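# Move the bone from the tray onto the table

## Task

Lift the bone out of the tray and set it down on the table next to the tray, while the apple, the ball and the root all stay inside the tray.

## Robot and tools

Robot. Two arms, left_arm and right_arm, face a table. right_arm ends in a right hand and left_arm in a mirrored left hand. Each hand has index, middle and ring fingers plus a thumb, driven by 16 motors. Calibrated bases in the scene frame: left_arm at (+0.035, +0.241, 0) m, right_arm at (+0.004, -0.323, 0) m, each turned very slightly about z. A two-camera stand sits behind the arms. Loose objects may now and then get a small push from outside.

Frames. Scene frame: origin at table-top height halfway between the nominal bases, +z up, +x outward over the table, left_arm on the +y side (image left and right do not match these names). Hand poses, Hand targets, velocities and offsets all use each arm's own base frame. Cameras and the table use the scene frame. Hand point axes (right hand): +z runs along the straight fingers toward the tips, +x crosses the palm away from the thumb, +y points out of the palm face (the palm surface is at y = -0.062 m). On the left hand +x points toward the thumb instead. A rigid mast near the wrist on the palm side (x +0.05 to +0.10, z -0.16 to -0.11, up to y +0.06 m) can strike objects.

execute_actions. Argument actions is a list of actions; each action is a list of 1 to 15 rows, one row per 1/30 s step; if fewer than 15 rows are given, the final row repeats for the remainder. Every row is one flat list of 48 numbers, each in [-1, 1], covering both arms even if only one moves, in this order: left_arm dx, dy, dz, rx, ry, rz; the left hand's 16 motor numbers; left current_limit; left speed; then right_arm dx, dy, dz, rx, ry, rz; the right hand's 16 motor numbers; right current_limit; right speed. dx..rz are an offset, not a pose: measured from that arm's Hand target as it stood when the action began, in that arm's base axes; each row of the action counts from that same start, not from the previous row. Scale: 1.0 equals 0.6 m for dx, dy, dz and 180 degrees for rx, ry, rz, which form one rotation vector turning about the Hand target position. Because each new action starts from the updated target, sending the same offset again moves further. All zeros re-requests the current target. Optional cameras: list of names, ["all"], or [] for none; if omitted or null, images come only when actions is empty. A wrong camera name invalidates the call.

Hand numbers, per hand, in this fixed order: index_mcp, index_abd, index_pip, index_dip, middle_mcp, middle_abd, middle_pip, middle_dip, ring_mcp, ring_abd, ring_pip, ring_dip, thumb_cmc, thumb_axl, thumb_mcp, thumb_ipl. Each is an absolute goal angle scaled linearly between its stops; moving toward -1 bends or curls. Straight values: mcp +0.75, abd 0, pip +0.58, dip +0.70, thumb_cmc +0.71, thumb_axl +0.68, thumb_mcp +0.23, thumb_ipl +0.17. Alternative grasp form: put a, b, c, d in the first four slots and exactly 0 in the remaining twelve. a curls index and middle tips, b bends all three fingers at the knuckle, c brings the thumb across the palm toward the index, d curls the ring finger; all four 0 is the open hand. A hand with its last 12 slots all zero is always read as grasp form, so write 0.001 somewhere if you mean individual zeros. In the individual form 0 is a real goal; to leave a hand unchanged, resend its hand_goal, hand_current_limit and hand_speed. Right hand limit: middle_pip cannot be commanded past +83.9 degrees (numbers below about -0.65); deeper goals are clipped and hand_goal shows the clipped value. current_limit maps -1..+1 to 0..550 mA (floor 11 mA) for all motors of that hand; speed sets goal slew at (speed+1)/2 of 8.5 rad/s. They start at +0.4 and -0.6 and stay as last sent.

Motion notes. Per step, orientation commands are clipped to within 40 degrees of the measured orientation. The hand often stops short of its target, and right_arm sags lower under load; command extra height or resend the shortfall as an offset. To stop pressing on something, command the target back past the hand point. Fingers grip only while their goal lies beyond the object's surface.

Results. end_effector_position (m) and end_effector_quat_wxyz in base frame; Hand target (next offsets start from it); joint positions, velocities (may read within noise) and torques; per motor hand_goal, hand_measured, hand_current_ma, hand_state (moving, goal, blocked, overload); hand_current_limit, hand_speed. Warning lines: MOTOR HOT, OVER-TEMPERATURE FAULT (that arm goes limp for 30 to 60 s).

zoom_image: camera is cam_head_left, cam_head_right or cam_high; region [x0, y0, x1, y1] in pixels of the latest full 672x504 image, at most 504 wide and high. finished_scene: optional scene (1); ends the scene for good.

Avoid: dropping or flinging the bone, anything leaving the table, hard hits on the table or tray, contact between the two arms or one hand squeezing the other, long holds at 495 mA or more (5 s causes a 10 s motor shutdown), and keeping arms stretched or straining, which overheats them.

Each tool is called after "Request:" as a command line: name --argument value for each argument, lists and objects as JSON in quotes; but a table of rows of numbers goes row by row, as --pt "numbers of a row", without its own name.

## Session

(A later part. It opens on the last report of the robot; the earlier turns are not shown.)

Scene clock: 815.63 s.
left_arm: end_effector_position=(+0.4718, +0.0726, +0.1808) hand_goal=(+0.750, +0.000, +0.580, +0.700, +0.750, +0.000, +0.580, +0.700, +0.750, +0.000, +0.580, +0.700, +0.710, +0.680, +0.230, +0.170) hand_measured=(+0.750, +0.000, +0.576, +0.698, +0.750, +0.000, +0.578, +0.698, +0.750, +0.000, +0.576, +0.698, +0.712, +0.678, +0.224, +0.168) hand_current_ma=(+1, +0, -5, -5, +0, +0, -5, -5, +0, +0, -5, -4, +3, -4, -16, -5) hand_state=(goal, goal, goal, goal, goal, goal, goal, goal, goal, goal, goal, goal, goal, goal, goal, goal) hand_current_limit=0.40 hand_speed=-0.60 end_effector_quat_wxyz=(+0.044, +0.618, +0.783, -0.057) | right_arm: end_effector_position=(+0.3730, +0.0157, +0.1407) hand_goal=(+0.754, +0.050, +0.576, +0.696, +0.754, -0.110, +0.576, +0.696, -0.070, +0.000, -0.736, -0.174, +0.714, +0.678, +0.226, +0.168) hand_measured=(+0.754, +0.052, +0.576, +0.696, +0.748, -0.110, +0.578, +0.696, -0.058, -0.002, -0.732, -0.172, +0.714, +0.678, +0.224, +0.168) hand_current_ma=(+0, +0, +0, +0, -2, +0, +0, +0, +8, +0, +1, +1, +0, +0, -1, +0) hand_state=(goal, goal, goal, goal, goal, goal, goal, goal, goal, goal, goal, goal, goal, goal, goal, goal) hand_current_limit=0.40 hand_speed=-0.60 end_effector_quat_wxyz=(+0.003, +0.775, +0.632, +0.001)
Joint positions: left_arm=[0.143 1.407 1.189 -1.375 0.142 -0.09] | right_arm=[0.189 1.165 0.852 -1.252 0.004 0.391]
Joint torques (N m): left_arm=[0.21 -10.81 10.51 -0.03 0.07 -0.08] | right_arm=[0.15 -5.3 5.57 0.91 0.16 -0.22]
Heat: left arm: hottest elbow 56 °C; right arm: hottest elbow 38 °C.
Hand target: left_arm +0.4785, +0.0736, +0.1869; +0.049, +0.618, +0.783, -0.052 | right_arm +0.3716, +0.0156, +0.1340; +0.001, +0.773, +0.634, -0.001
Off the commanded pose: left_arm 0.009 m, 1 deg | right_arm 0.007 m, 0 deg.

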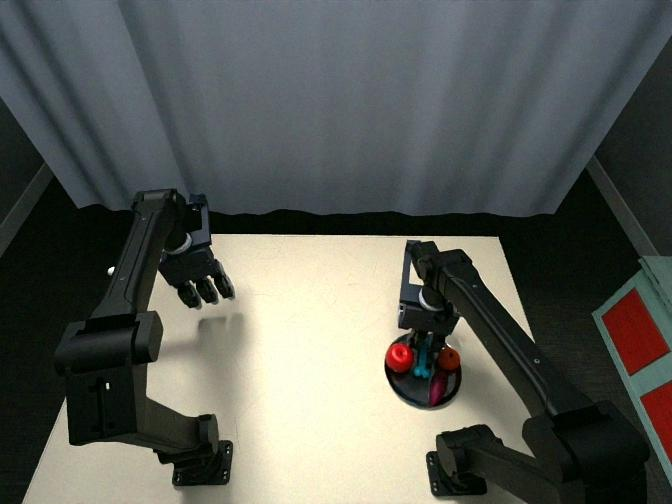

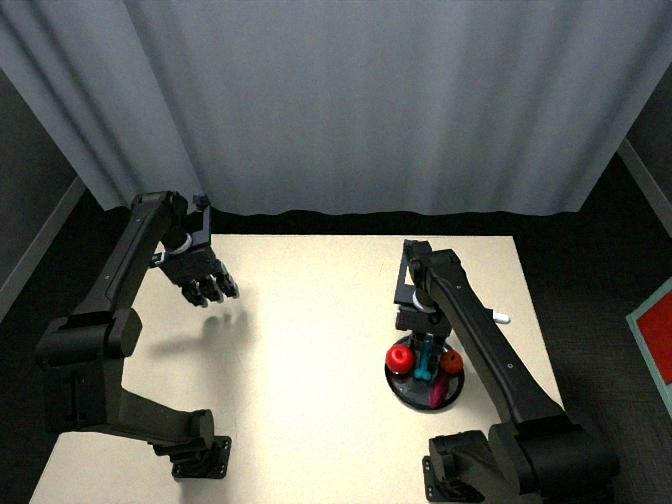

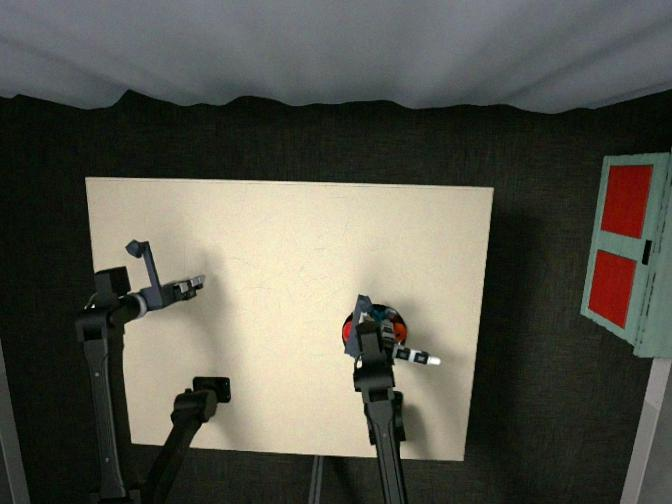

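Request:
execute_actions --actions '[[[0,0,0,0,0,0,0,0,0,0,0,0,0,0,0,0,0,0,0,0,0,0,0.4,-0.6,0,0,-0.0183,0,0,0,0.754,0.05,0.576,0.696,0.754,-0.11,0.576,0.696,-0.07,0,-0.737,-0.174,0.714,0.678,0.226,0.168,0.4,-0.6]]]' --cameras '["all"]'

Request:
zoom_image --camera "cam_head_left" --region '[402, 322, 452, 372]'

Request:
zoom_image --camera "cam_high" --region '[350, 300, 410, 360]'

Scene clock: 827.17 s.
left_arm: end_effector_position=(+0.4718, +0.0726, +0.1808) hand_goal=(+0.750, +0.000, +0.580, +0.700, +0.750, +0.000, +0.580, +0.700, +0.750, +0.000, +0.580, +0.700, +0.710, +0.680, +0.230, +0.170) hand_measured=(+0.750, +0.000, +0.576, +0.698, +0.750, +0.000, +0.578, +0.698, +0.750, +0.000, +0.576, +0.698, +0.712, +0.678, +0.224, +0.168) hand_current_ma=(+1, +0, -5, -5, +0, +0, -5, -5, +0, +0, -5, -4, +3, -4, -16, -5) hand_state=(goal, goal, goal, goal, goal, goal, goal, goal, goal, goal, goal, goal, goal, goal, goal, goal) hand_current_limit=0.40 hand_speed=-0.60 end_effector_quat_wxyz=(+0.044, +0.618, +0.783, -0.057) | right_arm: end_effector_position=(+0.3720, +0.0155, +0.1326) hand_goal=(+0.754, +0.050, +0.576, +0.696, +0.754, -0.110, +0.576, +0.696, -0.070, +0.000, -0.736, -0.174, +0.714, +0.678, +0.226, +0.168) hand_measured=(+0.754, +0.052, +0.576, +0.696, +0.748, -0.110, +0.576, +0.696, -0.058, -0.002, -0.732, -0.172, +0.714, +0.678, +0.224, +0.168) hand_current_ma=(+0, +0, +0, +0, -2, +0, +0, +0, +8, +0, +1, +1, +0, +0, -1, +0) hand_state=(goal, goal, goal, goal, goal, goal, goal, goal, goal, goal, goal, goal, goal, goal, goal, goal) hand_current_limit=0.40 hand_speed=-0.60 end_effector_quat_wxyz=(+0.005, +0.775, +0.632, +0.005)
Joint positions: left_arm=[0.143 1.407 1.189 -1.375 0.142 -0.09] | right_arm=[0.189 1.165 0.828 -1.22 0.004 0.391]
Joint torques (N m): left_arm=[0.26 -10.81 10.51 0.01 0.07 -0.07] | right_arm=[0.09 -4.48 5.7 0.98 0.16 -0.21]
Heat: left arm: hottest elbow 56 °C; right arm: hottest elbow 38 °C.
Hand target: left_arm +0.4785, +0.0736, +0.1869; +0.049, +0.618, +0.783, -0.052 | right_arm +0.3716, +0.0156, +0.1231; +0.001, +0.773, +0.634, -0.001
Off the commanded pose: left_arm 0.009 m, 1 deg | right_arm 0.010 m, 1 deg.

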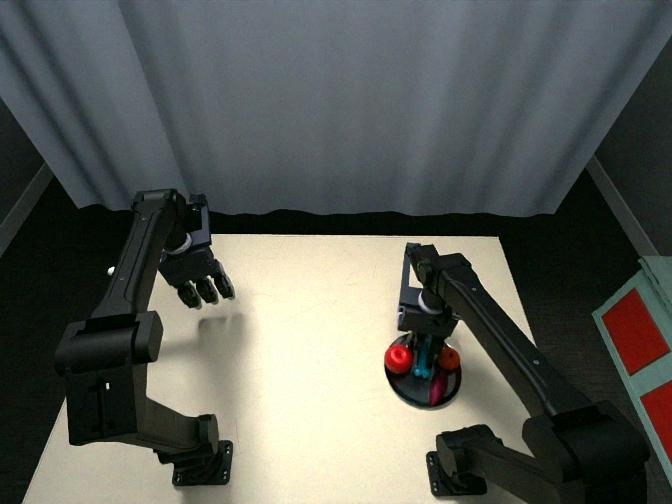

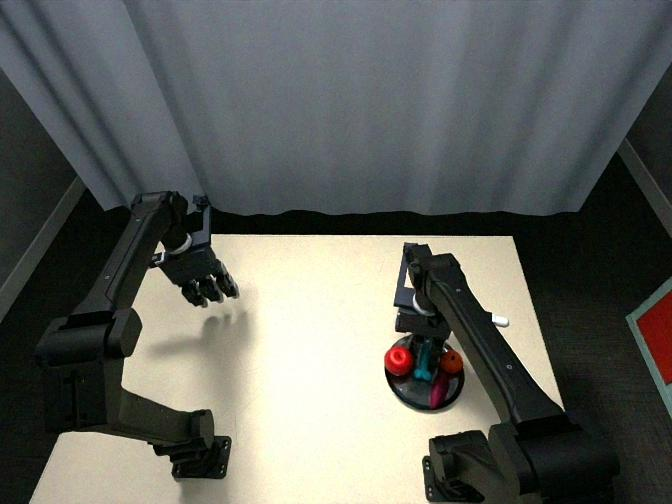

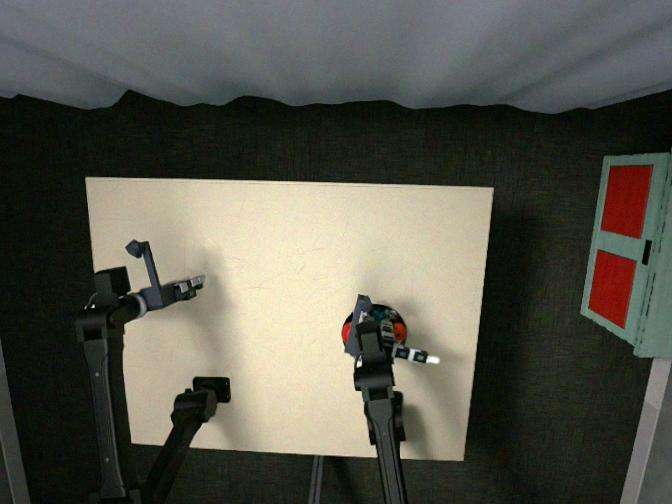

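Scaled by 10.080 from the camera's 672x504 image, which has a finer 960x720 frame.

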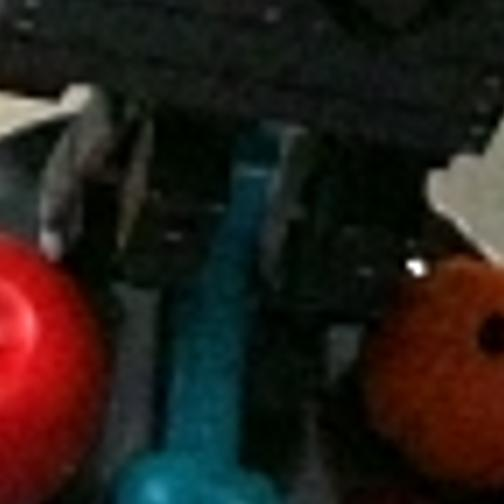

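Scaled by 8.400 from the camera's 672x504 image, which has a finer 960x720 frame.

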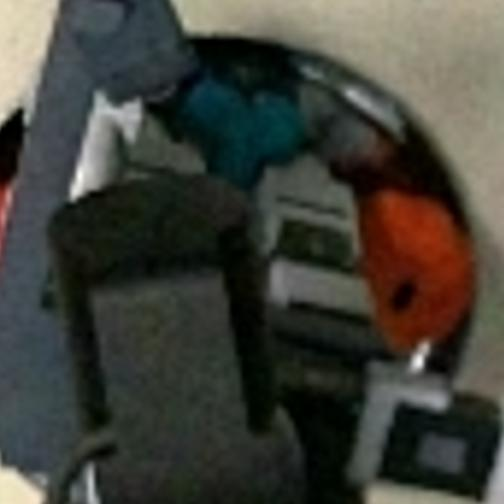

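Request:
execute_actions --actions '[[[0,0,0,0,0,0,0,0,0,0,0,0,0,0,0,0,0,0,0,0,0,0,0.4,-0.6,0,0,0.0083,0,0,0,0.754,-0.05,0.576,0.696,0.754,0.03,0.576,0.696,-0.07,0,-0.737,-0.174,0.714,0.678,0.226,0.168,0.4,-0.9]],[[0,0,0,0,0,0,0,0,0,0,0,0,0,0,0,0,0,0,0,0,0,0,0.4,-0.6,0,0,0,0,0,0,0.754,-0.25,0.576,0.696,0.754,0.25,0.576,0.696,-0.07,0,-0.737,-0.174,0.714,0.678,0.226,0.168,0.5,-0.9]],[[0,0,0,0,0,0,0,0,0,0,0,0,0,0,0,0,0,0,0,0,0,0,0.4,-0.6,0,0,0,0,0,0,0.754,-0.25,0.576,0.696,0.754,0.25,0.576,0.696,-0.07,0,-0.737,-0.174,0.714,0.678,0.226,0.168,0.5,-0.9]]]' --cameras '["all"]'

Request:
zoom_image --camera "cam_head_left" --region '[402, 322, 452, 372]'

Request:
zoom_image --camera "cam_high" --region '[350, 300, 410, 360]'

Scene clock: 856.30 s.
left_arm: end_effector_position=(+0.4718, +0.0726, +0.1808) hand_goal=(+0.750, +0.000, +0.580, +0.700, +0.750, +0.000, +0.580, +0.700, +0.750, +0.000, +0.580, +0.700, +0.710, +0.680, +0.230, +0.170) hand_measured=(+0.750, +0.000, +0.576, +0.698, +0.750, +0.000, +0.578, +0.698, +0.750, +0.000, +0.576, +0.698, +0.712, +0.678, +0.224, +0.168) hand_current_ma=(+1, +0, -5, -5, +0, +0, -5, -5, +0, +0, -5, -4, +3, -4, -16, -5) hand_state=(goal, goal, goal, goal, goal, goal, goal, goal, goal, goal, goal, goal, goal, goal, goal, goal) hand_current_limit=0.40 hand_speed=-0.60 end_effector_quat_wxyz=(+0.044, +0.618, +0.783, -0.057) | right_arm: end_effector_position=(+0.3718, +0.0158, +0.1323) hand_goal=(+0.754, -0.250, +0.576, +0.696, +0.754, +0.250, +0.576, +0.696, -0.070, +0.000, -0.736, -0.174, +0.714, +0.678, +0.226, +0.168) hand_measured=(+0.752, -0.050, +0.576, +0.696, +0.758, +0.028, +0.578, +0.696, -0.058, -0.002, -0.732, -0.172, +0.714, +0.678, +0.224, +0.168) hand_current_ma=(+0, +413, +0, +0, +1, -412, +0, +0, +8, +0, +1, +1, +0, +0, -1, +0) hand_state=(goal, blocked, goal, goal, goal, blocked, goal, goal, goal, goal, goal, goal, goal, goal, goal, goal) hand_current_limit=0.50 hand_speed=-0.90 end_effector_quat_wxyz=(+0.004, +0.775, +0.632, +0.005)
Joint positions: left_arm=[0.143 1.407 1.189 -1.375 0.142 -0.09] | right_arm=[0.189 1.165 0.827 -1.22 0.002 0.391]
Joint torques (N m): left_arm=[0.15 -10.93 10.51 0.01 0.07 -0.07] | right_arm=[0.15 -4.78 6.48 0.36 0.24 -0.22]
Heat: left arm: hottest elbow 56 °C; right arm: hottest elbow 39 °C.
Hand target: left_arm +0.4785, +0.0736, +0.1869; +0.049, +0.618, +0.783, -0.052 | right_arm +0.3715, +0.0156, +0.1280; +0.001, +0.773, +0.634, -0.001
Off the commanded pose: left_arm 0.009 m, 1 deg | right_arm 0.004 m, 1 deg.

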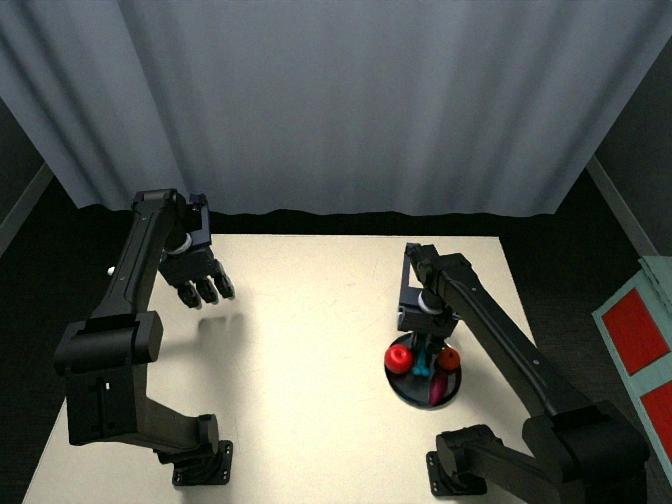

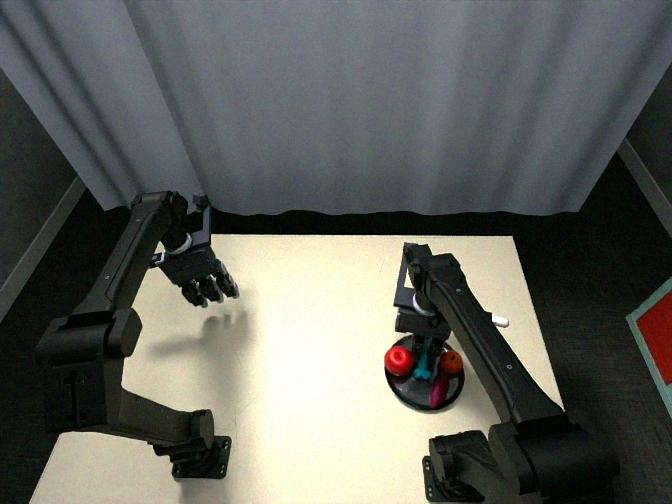

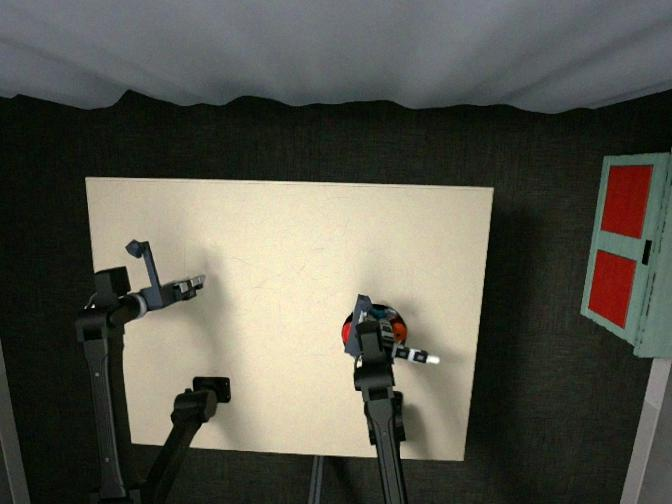

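Scaled by 10.080 from the camera's 672x504 image, which has a finer 960x720 frame.

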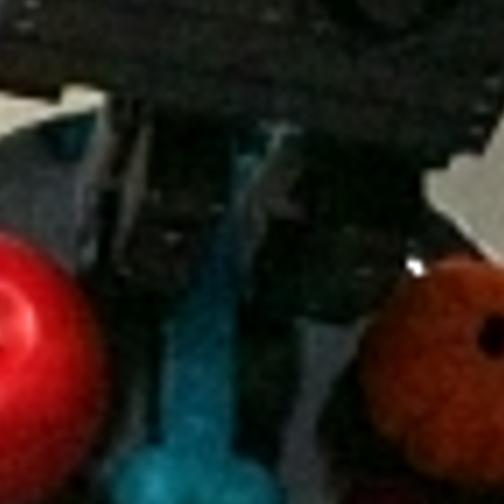

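Scaled by 8.400 from the camera's 672x504 image, which has a finer 960x720 frame.

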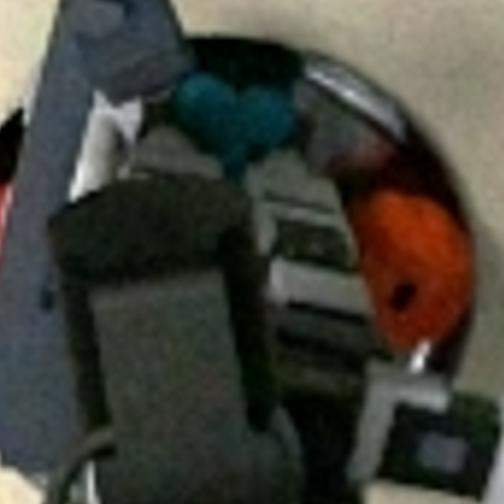

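Request:
execute_actions --actions '[[[0,0,0,0,0,0,0,0,0,0,0,0,0,0,0,0,0,0,0,0,0,0,0.4,-0.6,0,0,0.035,0,0,0,0.754,-0.25,0.576,0.696,0.754,0.25,0.576,0.696,-0.07,0,-0.737,-0.174,0.714,0.678,0.226,0.168,0.6,-0.9]],[[0,0,0,0,0,0,0,0,0,0,0,0,0,0,0,0,0,0,0,0,0,0,0.4,-0.6,0,0,0.05,0,0,0,0.754,-0.25,0.576,0.696,0.754,0.25,0.576,0.696,-0.07,0,-0.737,-0.174,0.714,0.678,0.226,0.168,0.6,-0.9]]]' --cameras '["all"]'

Request:
zoom_image --camera "cam_head_left" --region '[380, 310, 470, 400]'

Request:
zoom_image --camera "cam_high" --region '[340, 290, 420, 370]'

Scene clock: 872.53 s.
left_arm: end_effector_position=(+0.4718, +0.0726, +0.1808) hand_goal=(+0.750, +0.000, +0.580, +0.700, +0.750, +0.000, +0.580, +0.700, +0.750, +0.000, +0.580, +0.700, +0.710, +0.680, +0.230, +0.170) hand_measured=(+0.750, +0.000, +0.576, +0.698, +0.750, +0.000, +0.578, +0.698, +0.750, +0.000, +0.576, +0.698, +0.712, +0.678, +0.224, +0.168) hand_current_ma=(+1, +0, -5, -5, +0, +0, -5, -5, +0, +0, -5, -4, +3, -4, -16, -5) hand_state=(goal, goal, goal, goal, goal, goal, goal, goal, goal, goal, goal, goal, goal, goal, goal, goal) hand_current_limit=0.40 hand_speed=-0.60 end_effector_quat_wxyz=(+0.044, +0.618, +0.783, -0.057) | right_arm: end_effector_position=(+0.3546, +0.0125, +0.1501) hand_goal=(+0.754, -0.250, +0.576, +0.696, +0.754, +0.250, +0.576, +0.696, -0.070, +0.000, -0.736, -0.174, +0.714, +0.678, +0.226, +0.168) hand_measured=(+0.750, -0.054, +0.574, +0.696, +0.754, +0.028, +0.576, +0.696, -0.058, -0.002, -0.732, -0.172, +0.714, +0.678, +0.224, +0.168) hand_current_ma=(-2, +440, +0, +0, +0, -440, +0, +0, +8, +0, +1, +1, +0, +0, -1, +0) hand_state=(goal, blocked, goal, goal, goal, blocked, goal, goal, goal, goal, goal, goal, goal, goal, goal, goal) hand_current_limit=0.60 hand_speed=-0.90 end_effector_quat_wxyz=(-0.013, +0.774, +0.632, -0.027)
Joint positions: left_arm=[0.143 1.407 1.189 -1.375 0.142 -0.09] | right_arm=[0.189 1.146 0.875 -1.36 0.002 0.391]
Joint torques (N m): left_arm=[-0.15 -10.81 10.54 -0.03 0.07 -0.07] | right_arm=[0.09 -6.48 10.86 -0.21 0.26 -0.2]
Heat: left arm: hottest elbow 56 °C; right arm: hottest elbow 40 °C.
Hand target: left_arm +0.4785, +0.0736, +0.1869; +0.049, +0.618, +0.783, -0.052 | right_arm +0.3715, +0.0155, +0.1790; +0.001, +0.773, +0.634, -0.001
Off the commanded pose: left_arm 0.009 m, 1 deg | right_arm 0.034 m, 3 deg.

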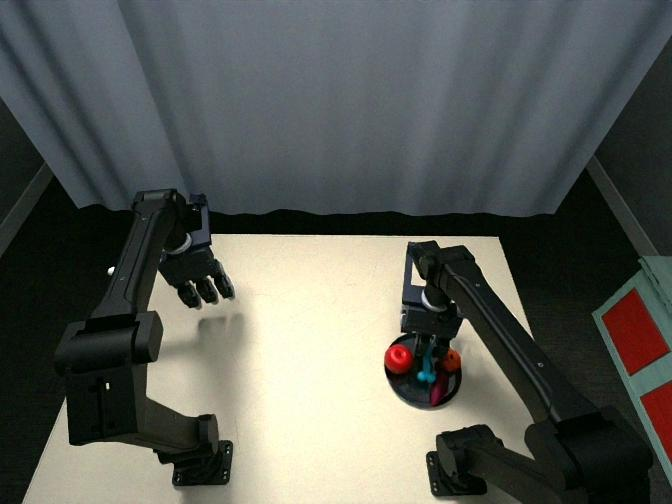

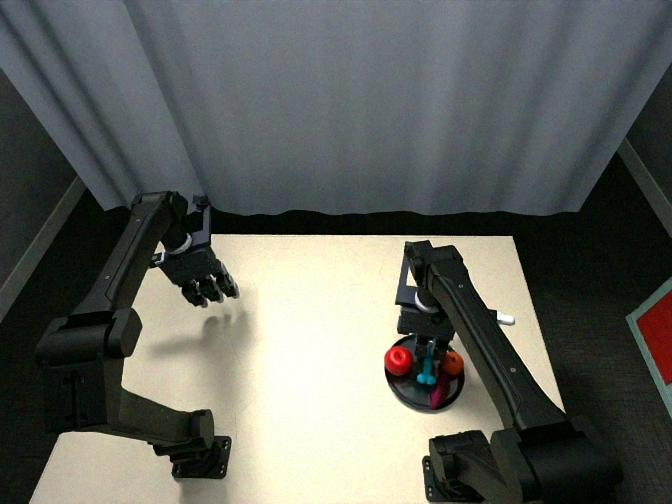

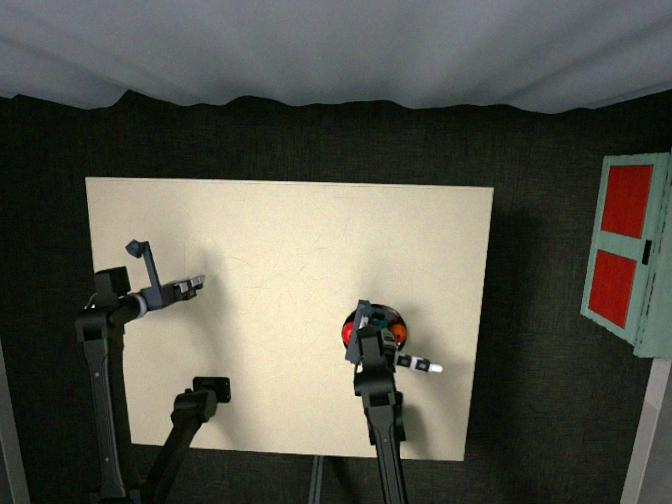

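Scaled by 5.600 from the camera's 672x504 image, which has a finer 960x720 frame.

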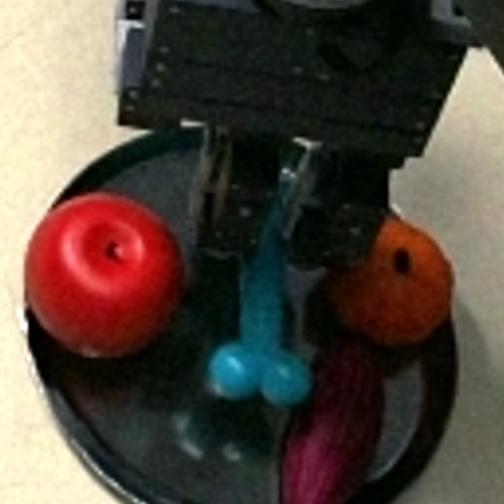

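Scaled by 6.300 from the camera's 672x504 image, which has a finer 960x720 frame.

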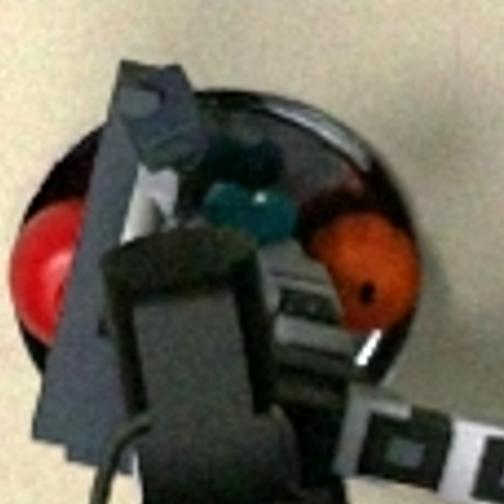

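Request:
execute_actions --actions '[[[0,0,0,0,0,0,0,0,0,0,0,0,0,0,0,0,0,0,0,0,0,0,0.4,-0.6,0.015,0.004,0.04,0,0,0,0.754,-0.25,0.576,0.696,0.754,0.25,0.576,0.696,-0.07,0,-0.737,-0.174,0.714,0.678,0.226,0.168,0.6,-0.9]],[[0,0,0,0,0,0,0,0,0,0,0,0,0,0,0,0,0,0,0,0,0,0,0.4,-0.6,0.015,0,0.05,0,0,0,0.754,-0.25,0.576,0.696,0.754,0.25,0.576,0.696,-0.07,0,-0.737,-0.174,0.714,0.678,0.226,0.168,0.6,-0.9]]]' --cameras '["all"]'

Request:
zoom_image --camera "cam_head_left" --region '[380, 310, 470, 400]'

Request:
zoom_image --camera "cam_high" --region '[340, 290, 420, 370]'

Scene clock: 898.40 s.
left_arm: end_effector_position=(+0.4718, +0.0726, +0.1808) hand_goal=(+0.750, +0.000, +0.580, +0.700, +0.750, +0.000, +0.580, +0.700, +0.750, +0.000, +0.580, +0.700, +0.710, +0.680, +0.230, +0.170) hand_measured=(+0.750, +0.000, +0.576, +0.698, +0.750, +0.000, +0.578, +0.698, +0.750, +0.000, +0.576, +0.698, +0.712, +0.678, +0.224, +0.168) hand_current_ma=(+1, +0, -5, -5, +0, +0, -5, -5, +0, +0, -5, -4, +3, -4, -16, -5) hand_state=(goal, goal, goal, goal, goal, goal, goal, goal, goal, goal, goal, goal, goal, goal, goal, goal) hand_current_limit=0.40 hand_speed=-0.60 end_effector_quat_wxyz=(+0.044, +0.618, +0.783, -0.057) | right_arm: end_effector_position=(+0.3741, +0.0162, +0.2136) hand_goal=(+0.754, -0.250, +0.576, +0.696, +0.754, +0.250, +0.576, +0.696, -0.070, +0.000, -0.736, -0.174, +0.714, +0.678, +0.226, +0.168) hand_measured=(+0.750, -0.054, +0.574, +0.696, +0.754, +0.028, +0.576, +0.696, -0.058, -0.002, -0.732, -0.172, +0.714, +0.678, +0.224, +0.168) hand_current_ma=(-2, +440, +0, +0, +0, -440, +0, +0, +8, +0, +1, +1, +0, +0, -1, +0) hand_state=(goal, blocked, goal, goal, goal, blocked, goal, goal, goal, goal, goal, goal, goal, goal, goal, goal) hand_current_limit=0.60 hand_speed=-0.90 end_effector_quat_wxyz=(-0.006, +0.775, +0.632, -0.014)
Joint positions: left_arm=[0.143 1.407 1.189 -1.375 0.142 -0.09] | right_arm=[0.189 1.148 1.041 -1.495 0.002 0.391]
Joint torques (N m): left_arm=[0.26 -10.87 10.51 -0.02 0.07 -0.07] | right_arm=[-0.09 -4.66 11.18 -0.16 0.26 -0.24]
Heat: left arm: hottest elbow 57 °C; right arm: hottest elbow 42 °C.
Hand target: left_arm +0.4785, +0.0736, +0.1869; +0.049, +0.618, +0.783, -0.052 | right_arm +0.3895, +0.0180, +0.2331; +0.001, +0.773, +0.634, -0.001
Off the commanded pose: left_arm 0.009 m, 1 deg | right_arm 0.025 m, 2 deg.

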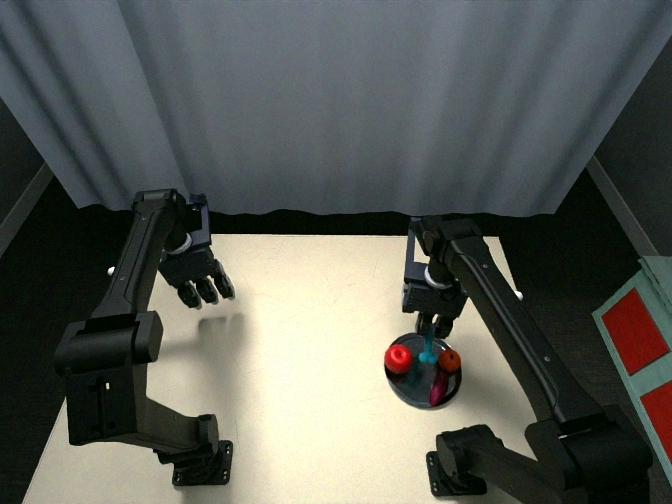

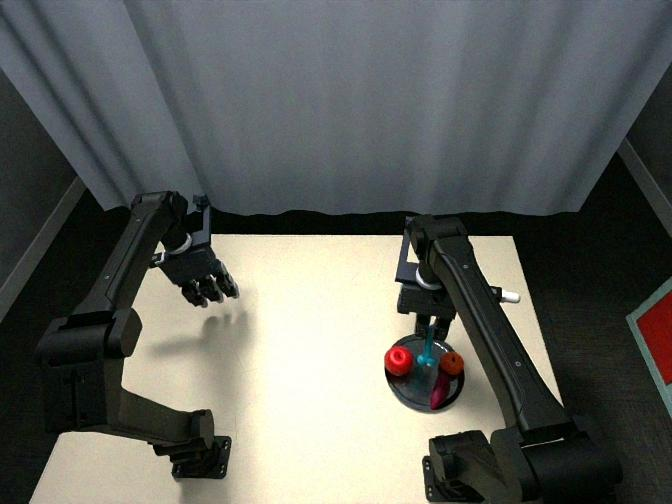

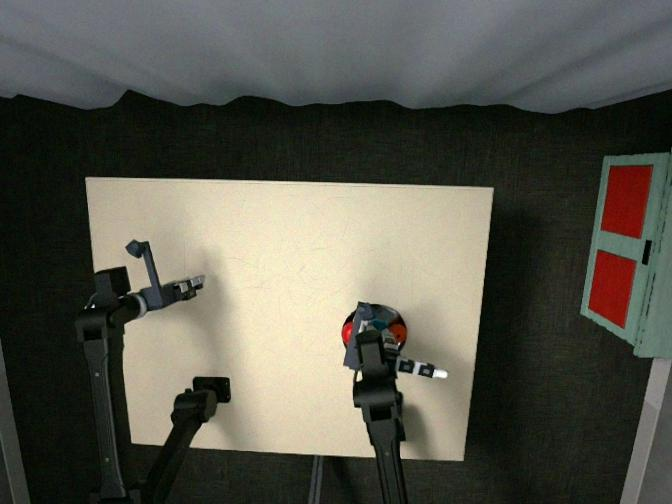

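Scaled by 5.600 from the camera's 672x504 image, which has a finer 960x720 frame.

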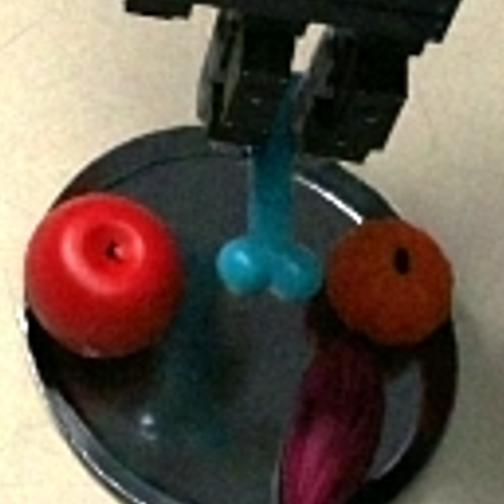

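Scaled by 6.300 from the camera's 672x504 image, which has a finer 960x720 frame.

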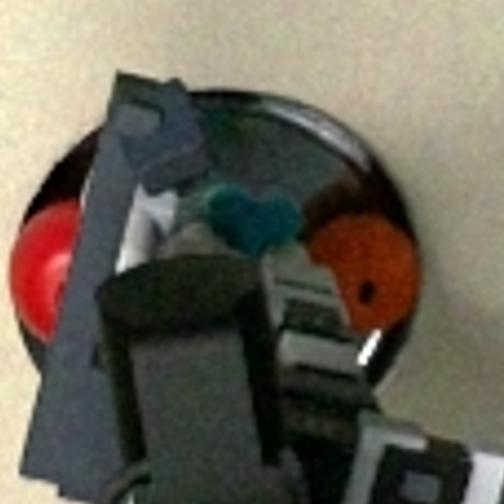

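Request:
execute_actions --actions '[[[0,0,0,0,0,0,0,0,0,0,0,0,0,0,0,0,0,0,0,0,0,0,0.4,-0.6,0.04,0,0.012,0,0,0,0.754,-0.25,0.576,0.696,0.754,0.25,0.576,0.696,-0.07,0,-0.737,-0.174,0.714,0.678,0.226,0.168,0.6,-0.9]],[[0,0,0,0,0,0,0,0,0,0,0,0,0,0,0,0,0,0,0,0,0,0,0.4,-0.6,0.067,0,0.008,0,0,0,0.754,-0.25,0.576,0.696,0.754,0.25,0.576,0.696,-0.07,0,-0.737,-0.174,0.714,0.678,0.226,0.168,0.6,-0.9]],[[0,0,0,0,0,0,0,0,0,0,0,0,0,0,0,0,0,0,0,0,0,0,0.4,-0.6,0.073,0,0,0,0,0,0.754,-0.25,0.576,0.696,0.754,0.25,0.576,0.696,-0.07,0,-0.737,-0.174,0.714,0.678,0.226,0.168,0.6,-0.9]],[[0,0,0,0,0,0,0,0,0,0,0,0,0,0,0,0,0,0,0,0,0,0,0.4,-0.6,0.062,0,0,0,0,0,0.754,-0.25,0.576,0.696,0.754,0.25,0.576,0.696,-0.07,0,-0.737,-0.174,0.714,0.678,0.226,0.168,0.6,-0.9]],[[0,0,0,0,0,0,0,0,0,0,0,0,0,0,0,0,0,0,0,0,0,0,0.4,-0.6,0.033,0,0,0,0,0,0.754,-0.25,0.576,0.696,0.754,0.25,0.576,0.696,-0.07,0,-0.737,-0.174,0.714,0.678,0.226,0.168,0.6,-0.9]]]' --cameras '["all"]'

Request:
zoom_image --camera "cam_head_left" --region '[370, 240, 490, 420]'

Request:
zoom_image --camera "cam_high" --region '[330, 240, 430, 370]'

Scene clock: 928.43 s.
left_arm: end_effector_position=(+0.4718, +0.0726, +0.1808) hand_goal=(+0.750, +0.000, +0.580, +0.700, +0.750, +0.000, +0.580, +0.700, +0.750, +0.000, +0.580, +0.700, +0.710, +0.680, +0.230, +0.170) hand_measured=(+0.750, +0.000, +0.576, +0.698, +0.750, +0.000, +0.578, +0.698, +0.750, +0.000, +0.576, +0.698, +0.712, +0.678, +0.224, +0.168) hand_current_ma=(+1, +0, -5, -5, +0, +0, -5, -5, +0, +0, -5, -4, +3, -4, -16, -5) hand_state=(goal, goal, goal, goal, goal, goal, goal, goal, goal, goal, goal, goal, goal, goal, goal, goal) hand_current_limit=0.40 hand_speed=-0.60 end_effector_quat_wxyz=(+0.044, +0.618, +0.783, -0.057) | right_arm: end_effector_position=(+0.5369, +0.0199, +0.2257) hand_goal=(+0.754, -0.250, +0.576, +0.696, +0.754, +0.250, +0.576, +0.696, -0.070, +0.000, -0.736, -0.174, +0.714, +0.678, +0.226, +0.168) hand_measured=(+0.748, -0.054, +0.574, +0.696, +0.754, +0.028, +0.576, +0.696, -0.058, -0.002, -0.732, -0.172, +0.714, +0.678, +0.224, +0.168) hand_current_ma=(-2, +440, +0, +0, +0, -440, +0, +0, +8, +0, +1, +1, +0, +0, -1, +0) hand_state=(goal, blocked, goal, goal, goal, blocked, goal, goal, goal, goal, goal, goal, goal, goal, goal, goal) hand_current_limit=0.60 hand_speed=-0.90 end_effector_quat_wxyz=(-0.008, +0.774, +0.633, -0.016)
Joint positions: left_arm=[0.143 1.407 1.189 -1.375 0.142 -0.09] | right_arm=[0.13 1.572 1.484 -1.518 0.003 0.331]
Joint torques (N m): left_arm=[0.03 -10.75 10.5 -0.01 0.08 -0.07] | right_arm=[-0.5 -10.81 11.63 -0.1 0.25 -0.28]
Heat: left arm: hottest elbow 57 °C; right arm: hottest elbow 49 °C.
Hand target: left_arm +0.4785, +0.0736, +0.1869; +0.049, +0.618, +0.783, -0.052 | right_arm +0.5545, +0.0179, +0.2449; +0.001, +0.773, +0.634, -0.001
Off the commanded pose: left_arm 0.009 m, 1 deg | right_arm 0.026 m, 2 deg.

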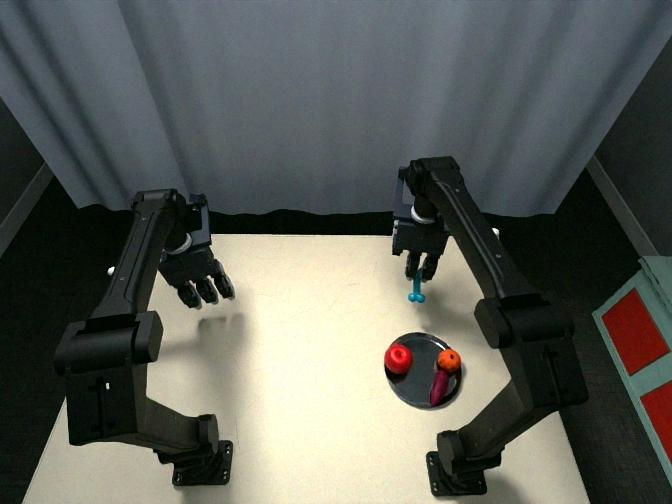

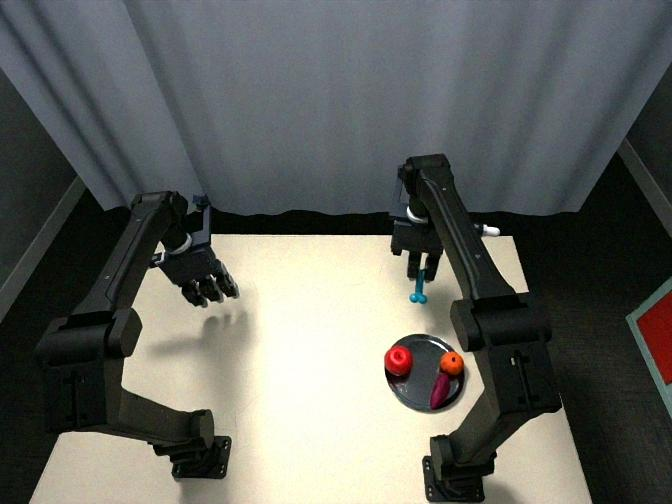

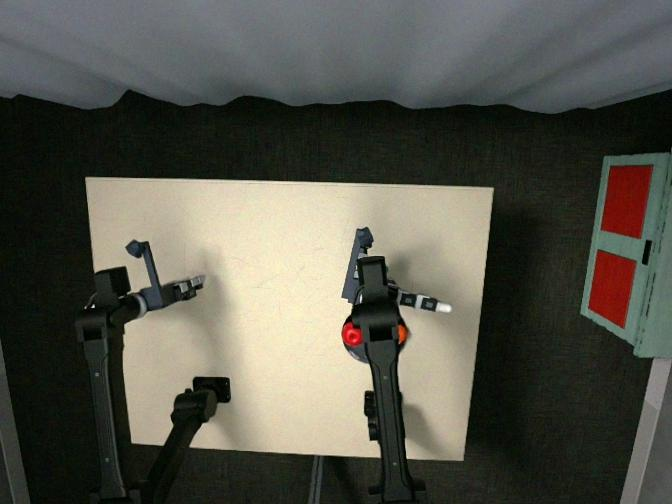

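Scaled by 2.800 from the camera's 672x504 image, which has a finer 960x720 frame.

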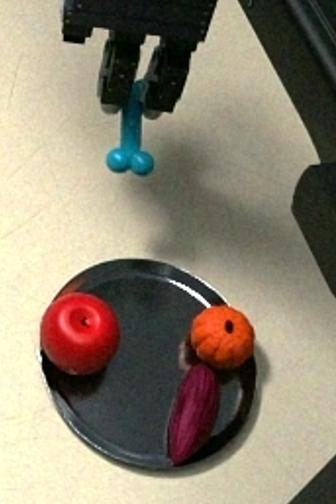

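Scaled by 3.877 from the camera's 672x504 image, which has a finer 960x720 frame.

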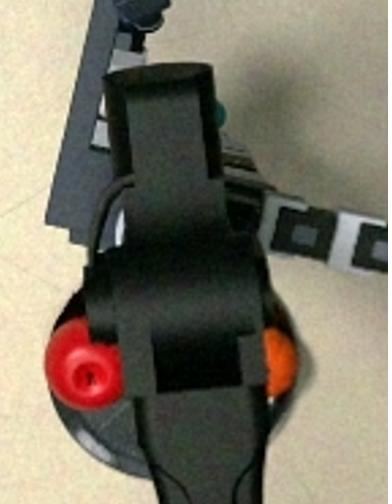

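Request:
execute_actions --actions '[[[0,0,0,0,0,0,0,0,0,0,0,0,0,0,0,0,0,0,0,0,0,0,0.4,-0.6,0,0,-0.03,0,0,0,0.754,-0.25,0.576,0.696,0.754,0.25,0.576,0.696,-0.07,0,-0.737,-0.174,0.714,0.678,0.226,0.168,0.6,-0.9]],[[0,0,0,0,0,0,0,0,0,0,0,0,0,0,0,0,0,0,0,0,0,0,0.4,-0.6,0,0,-0.055,0,0,0,0.754,-0.25,0.576,0.696,0.754,0.25,0.576,0.696,-0.07,0,-0.737,-0.174,0.714,0.678,0.226,0.168,0.6,-0.9]],[[0,0,0,0,0,0,0,0,0,0,0,0,0,0,0,0,0,0,0,0,0,0,0.4,-0.6,0,0,-0.035,0,0,0,0.754,-0.25,0.576,0.696,0.754,0.25,0.576,0.696,-0.07,0,-0.737,-0.174,0.714,0.678,0.226,0.168,0.6,-0.9]]]' --cameras '["all"]'

Request:
zoom_image --camera "cam_head_left" --region '[380, 250, 460, 340]'

Request:
zoom_image --camera "cam_high" --region '[330, 240, 430, 370]'

Scene clock: 945.17 s.
left_arm: end_effector_position=(+0.4718, +0.0726, +0.1808) hand_goal=(+0.750, +0.000, +0.580, +0.700, +0.750, +0.000, +0.580, +0.700, +0.750, +0.000, +0.580, +0.700, +0.710, +0.680, +0.230, +0.170) hand_measured=(+0.750, +0.000, +0.576, +0.698, +0.750, +0.000, +0.578, +0.698, +0.750, +0.000, +0.576, +0.698, +0.712, +0.678, +0.224, +0.168) hand_current_ma=(+1, +0, -5, -5, +0, +0, -5, -5, +0, +0, -5, -4, +3, -4, -16, -5) hand_state=(goal, goal, goal, goal, goal, goal, goal, goal, goal, goal, goal, goal, goal, goal, goal, goal) hand_current_limit=0.40 hand_speed=-0.60 end_effector_quat_wxyz=(+0.044, +0.618, +0.783, -0.057) | right_arm: end_effector_position=(+0.5521, +0.0219, +0.1825) hand_goal=(+0.754, -0.250, +0.576, +0.696, +0.754, +0.250, +0.576, +0.696, -0.070, +0.000, -0.736, -0.174, +0.714, +0.678, +0.226, +0.168) hand_measured=(+0.748, -0.054, +0.574, +0.696, +0.754, +0.028, +0.576, +0.696, -0.058, -0.002, -0.732, -0.172, +0.714, +0.678, +0.224, +0.168) hand_current_ma=(-2, +440, +0, +0, +0, -440, +0, +0, +8, +0, +1, +1, +0, +0, -1, +0) hand_state=(goal, blocked, goal, goal, goal, blocked, goal, goal, goal, goal, goal, goal, goal, goal, goal, goal) hand_current_limit=0.60 hand_speed=-0.90 end_effector_quat_wxyz=(+0.003, +0.774, +0.633, +0.002)
Joint positions: left_arm=[0.143 1.407 1.189 -1.375 0.142 -0.09] | right_arm=[0.13 1.602 1.398 -1.359 0.003 0.331]
Joint torques (N m): left_arm=[0.21 -10.64 10.45 -0.03 0.08 -0.06] | right_arm=[-0.5 -11.46 6.23 0.94 0.23 -0.26]
Heat: left arm: hottest elbow 57 °C; right arm: hottest elbow 52 °C.
Hand target: left_arm +0.4785, +0.0736, +0.1869; +0.049, +0.618, +0.783, -0.052 | right_arm +0.5545, +0.0179, +0.1732; +0.001, +0.773, +0.634, -0.001
Off the commanded pose: left_arm 0.009 m, 1 deg | right_arm 0.011 m, 0 deg.

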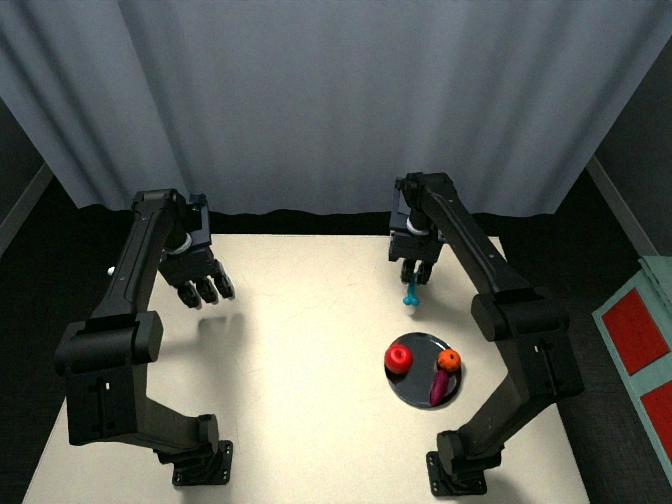

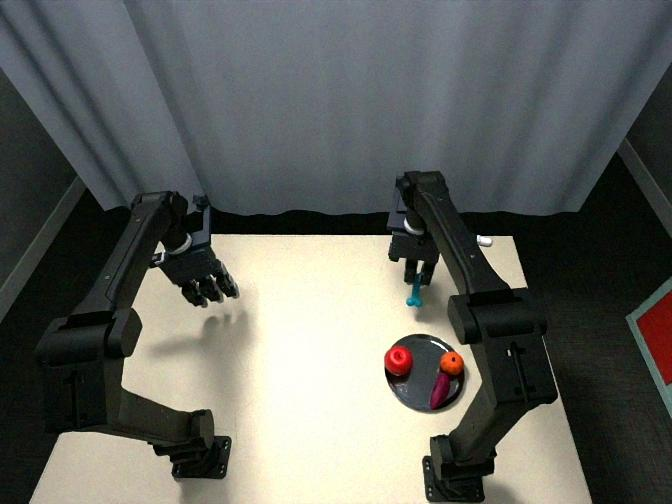

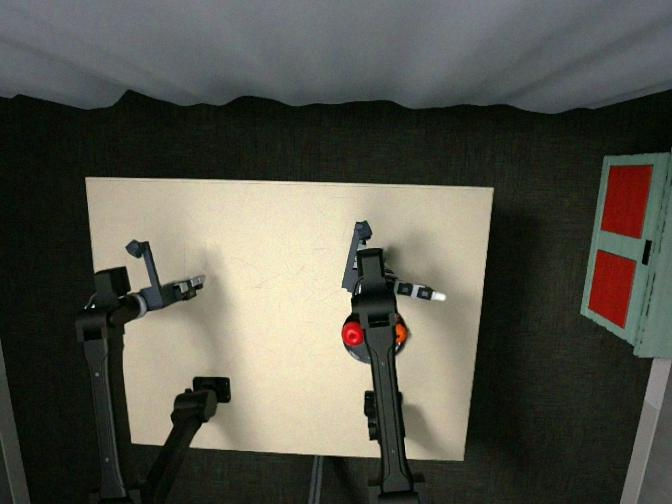

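Scaled by 5.600 from the camera's 672x504 image, which has a finer 960x720 frame.

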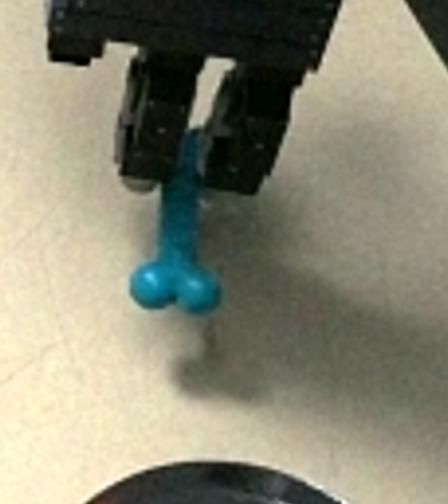

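Scaled by 3.877 from the camera's 672x504 image, which has a finer 960x720 frame.

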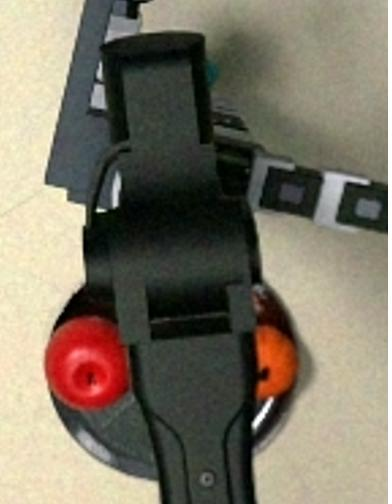

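Request:
execute_actions --actions '[[[0,0,0,0,0,0,0,0,0,0,0,0,0,0,0,0,0,0,0,0,0,0,0.4,-0.6,0,0,-0.033,0,0,0,0.754,-0.25,0.576,0.696,0.754,0.25,0.576,0.696,-0.07,0,-0.737,-0.174,0.714,0.678,0.226,0.168,0.6,-0.9]],[[0,0,0,0,0,0,0,0,0,0,0,0,0,0,0,0,0,0,0,0,0,0,0.4,-0.6,0,0,-0.03,0,0,0,0.754,-0.25,0.576,0.696,0.754,0.25,0.576,0.696,-0.07,0,-0.737,-0.174,0.714,0.678,0.226,0.168,0.6,-0.9]]]' --cameras '["cam_head_left", "cam_head_right"]'

Request:
zoom_image --camera "cam_head_left" --region '[380, 250, 460, 340]'

Scene clock: 960.60 s.
left_arm: end_effector_position=(+0.4718, +0.0726, +0.1808) hand_goal=(+0.750, +0.000, +0.580, +0.700, +0.750, +0.000, +0.580, +0.700, +0.750, +0.000, +0.580, +0.700, +0.710, +0.680, +0.230, +0.170) hand_measured=(+0.750, +0.000, +0.576, +0.698, +0.750, +0.000, +0.578, +0.698, +0.750, +0.000, +0.576, +0.698, +0.712, +0.678, +0.224, +0.168) hand_current_ma=(+1, +0, -5, -5, +0, +0, -5, -5, +0, +0, -5, -4, +3, -4, -16, -5) hand_state=(goal, goal, goal, goal, goal, goal, goal, goal, goal, goal, goal, goal, goal, goal, goal, goal) hand_current_limit=0.40 hand_speed=-0.60 end_effector_quat_wxyz=(+0.044, +0.618, +0.783, -0.057) | right_arm: end_effector_position=(+0.5529, +0.0220, +0.1450) hand_goal=(+0.754, -0.250, +0.576, +0.696, +0.754, +0.250, +0.576, +0.696, -0.070, +0.000, -0.736, -0.174, +0.714, +0.678, +0.226, +0.168) hand_measured=(+0.748, -0.054, +0.574, +0.696, +0.754, +0.028, +0.576, +0.696, -0.058, -0.002, -0.732, -0.172, +0.714, +0.678, +0.224, +0.168) hand_current_ma=(-2, +440, +0, +0, +0, -440, +0, +0, +8, +0, +1, +1, +0, +0, -1, +0) hand_state=(goal, blocked, goal, goal, goal, blocked, goal, goal, goal, goal, goal, goal, goal, goal, goal, goal) hand_current_limit=0.60 hand_speed=-0.90 end_effector_quat_wxyz=(+0.003, +0.774, +0.633, +0.003)
Joint positions: left_arm=[0.143 1.407 1.189 -1.375 0.142 -0.09] | right_arm=[0.13 1.628 1.328 -1.263 0.003 0.331]
Joint torques (N m): left_arm=[0.15 -10.93 10.5 0.02 0.07 -0.08] | right_arm=[-0.5 -11.46 6.06 0.92 0.23 -0.26]
Heat: left arm: hottest elbow 57 °C; right arm: hottest elbow 48 °C.
Hand target: left_arm +0.4785, +0.0736, +0.1869; +0.049, +0.618, +0.783, -0.052 | right_arm +0.5546, +0.0179, +0.1354; +0.001, +0.773, +0.634, -0.001
Off the commanded pose: left_arm 0.009 m, 1 deg | right_arm 0.011 m, 1 deg.
Images, in order (width x height): cam_head_left 672x504, cam_head_right 672x504.

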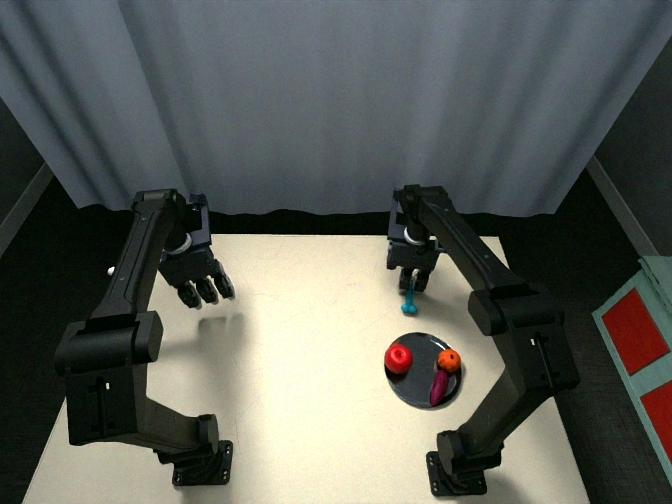

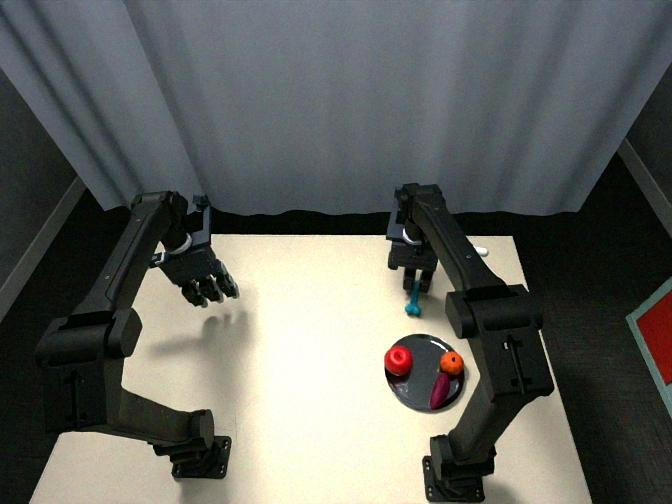

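Scaled by 5.600 from the camera's 672x504 image, which has a finer 960x720 frame.

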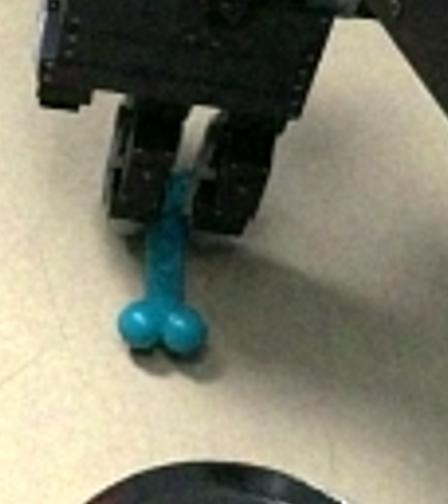

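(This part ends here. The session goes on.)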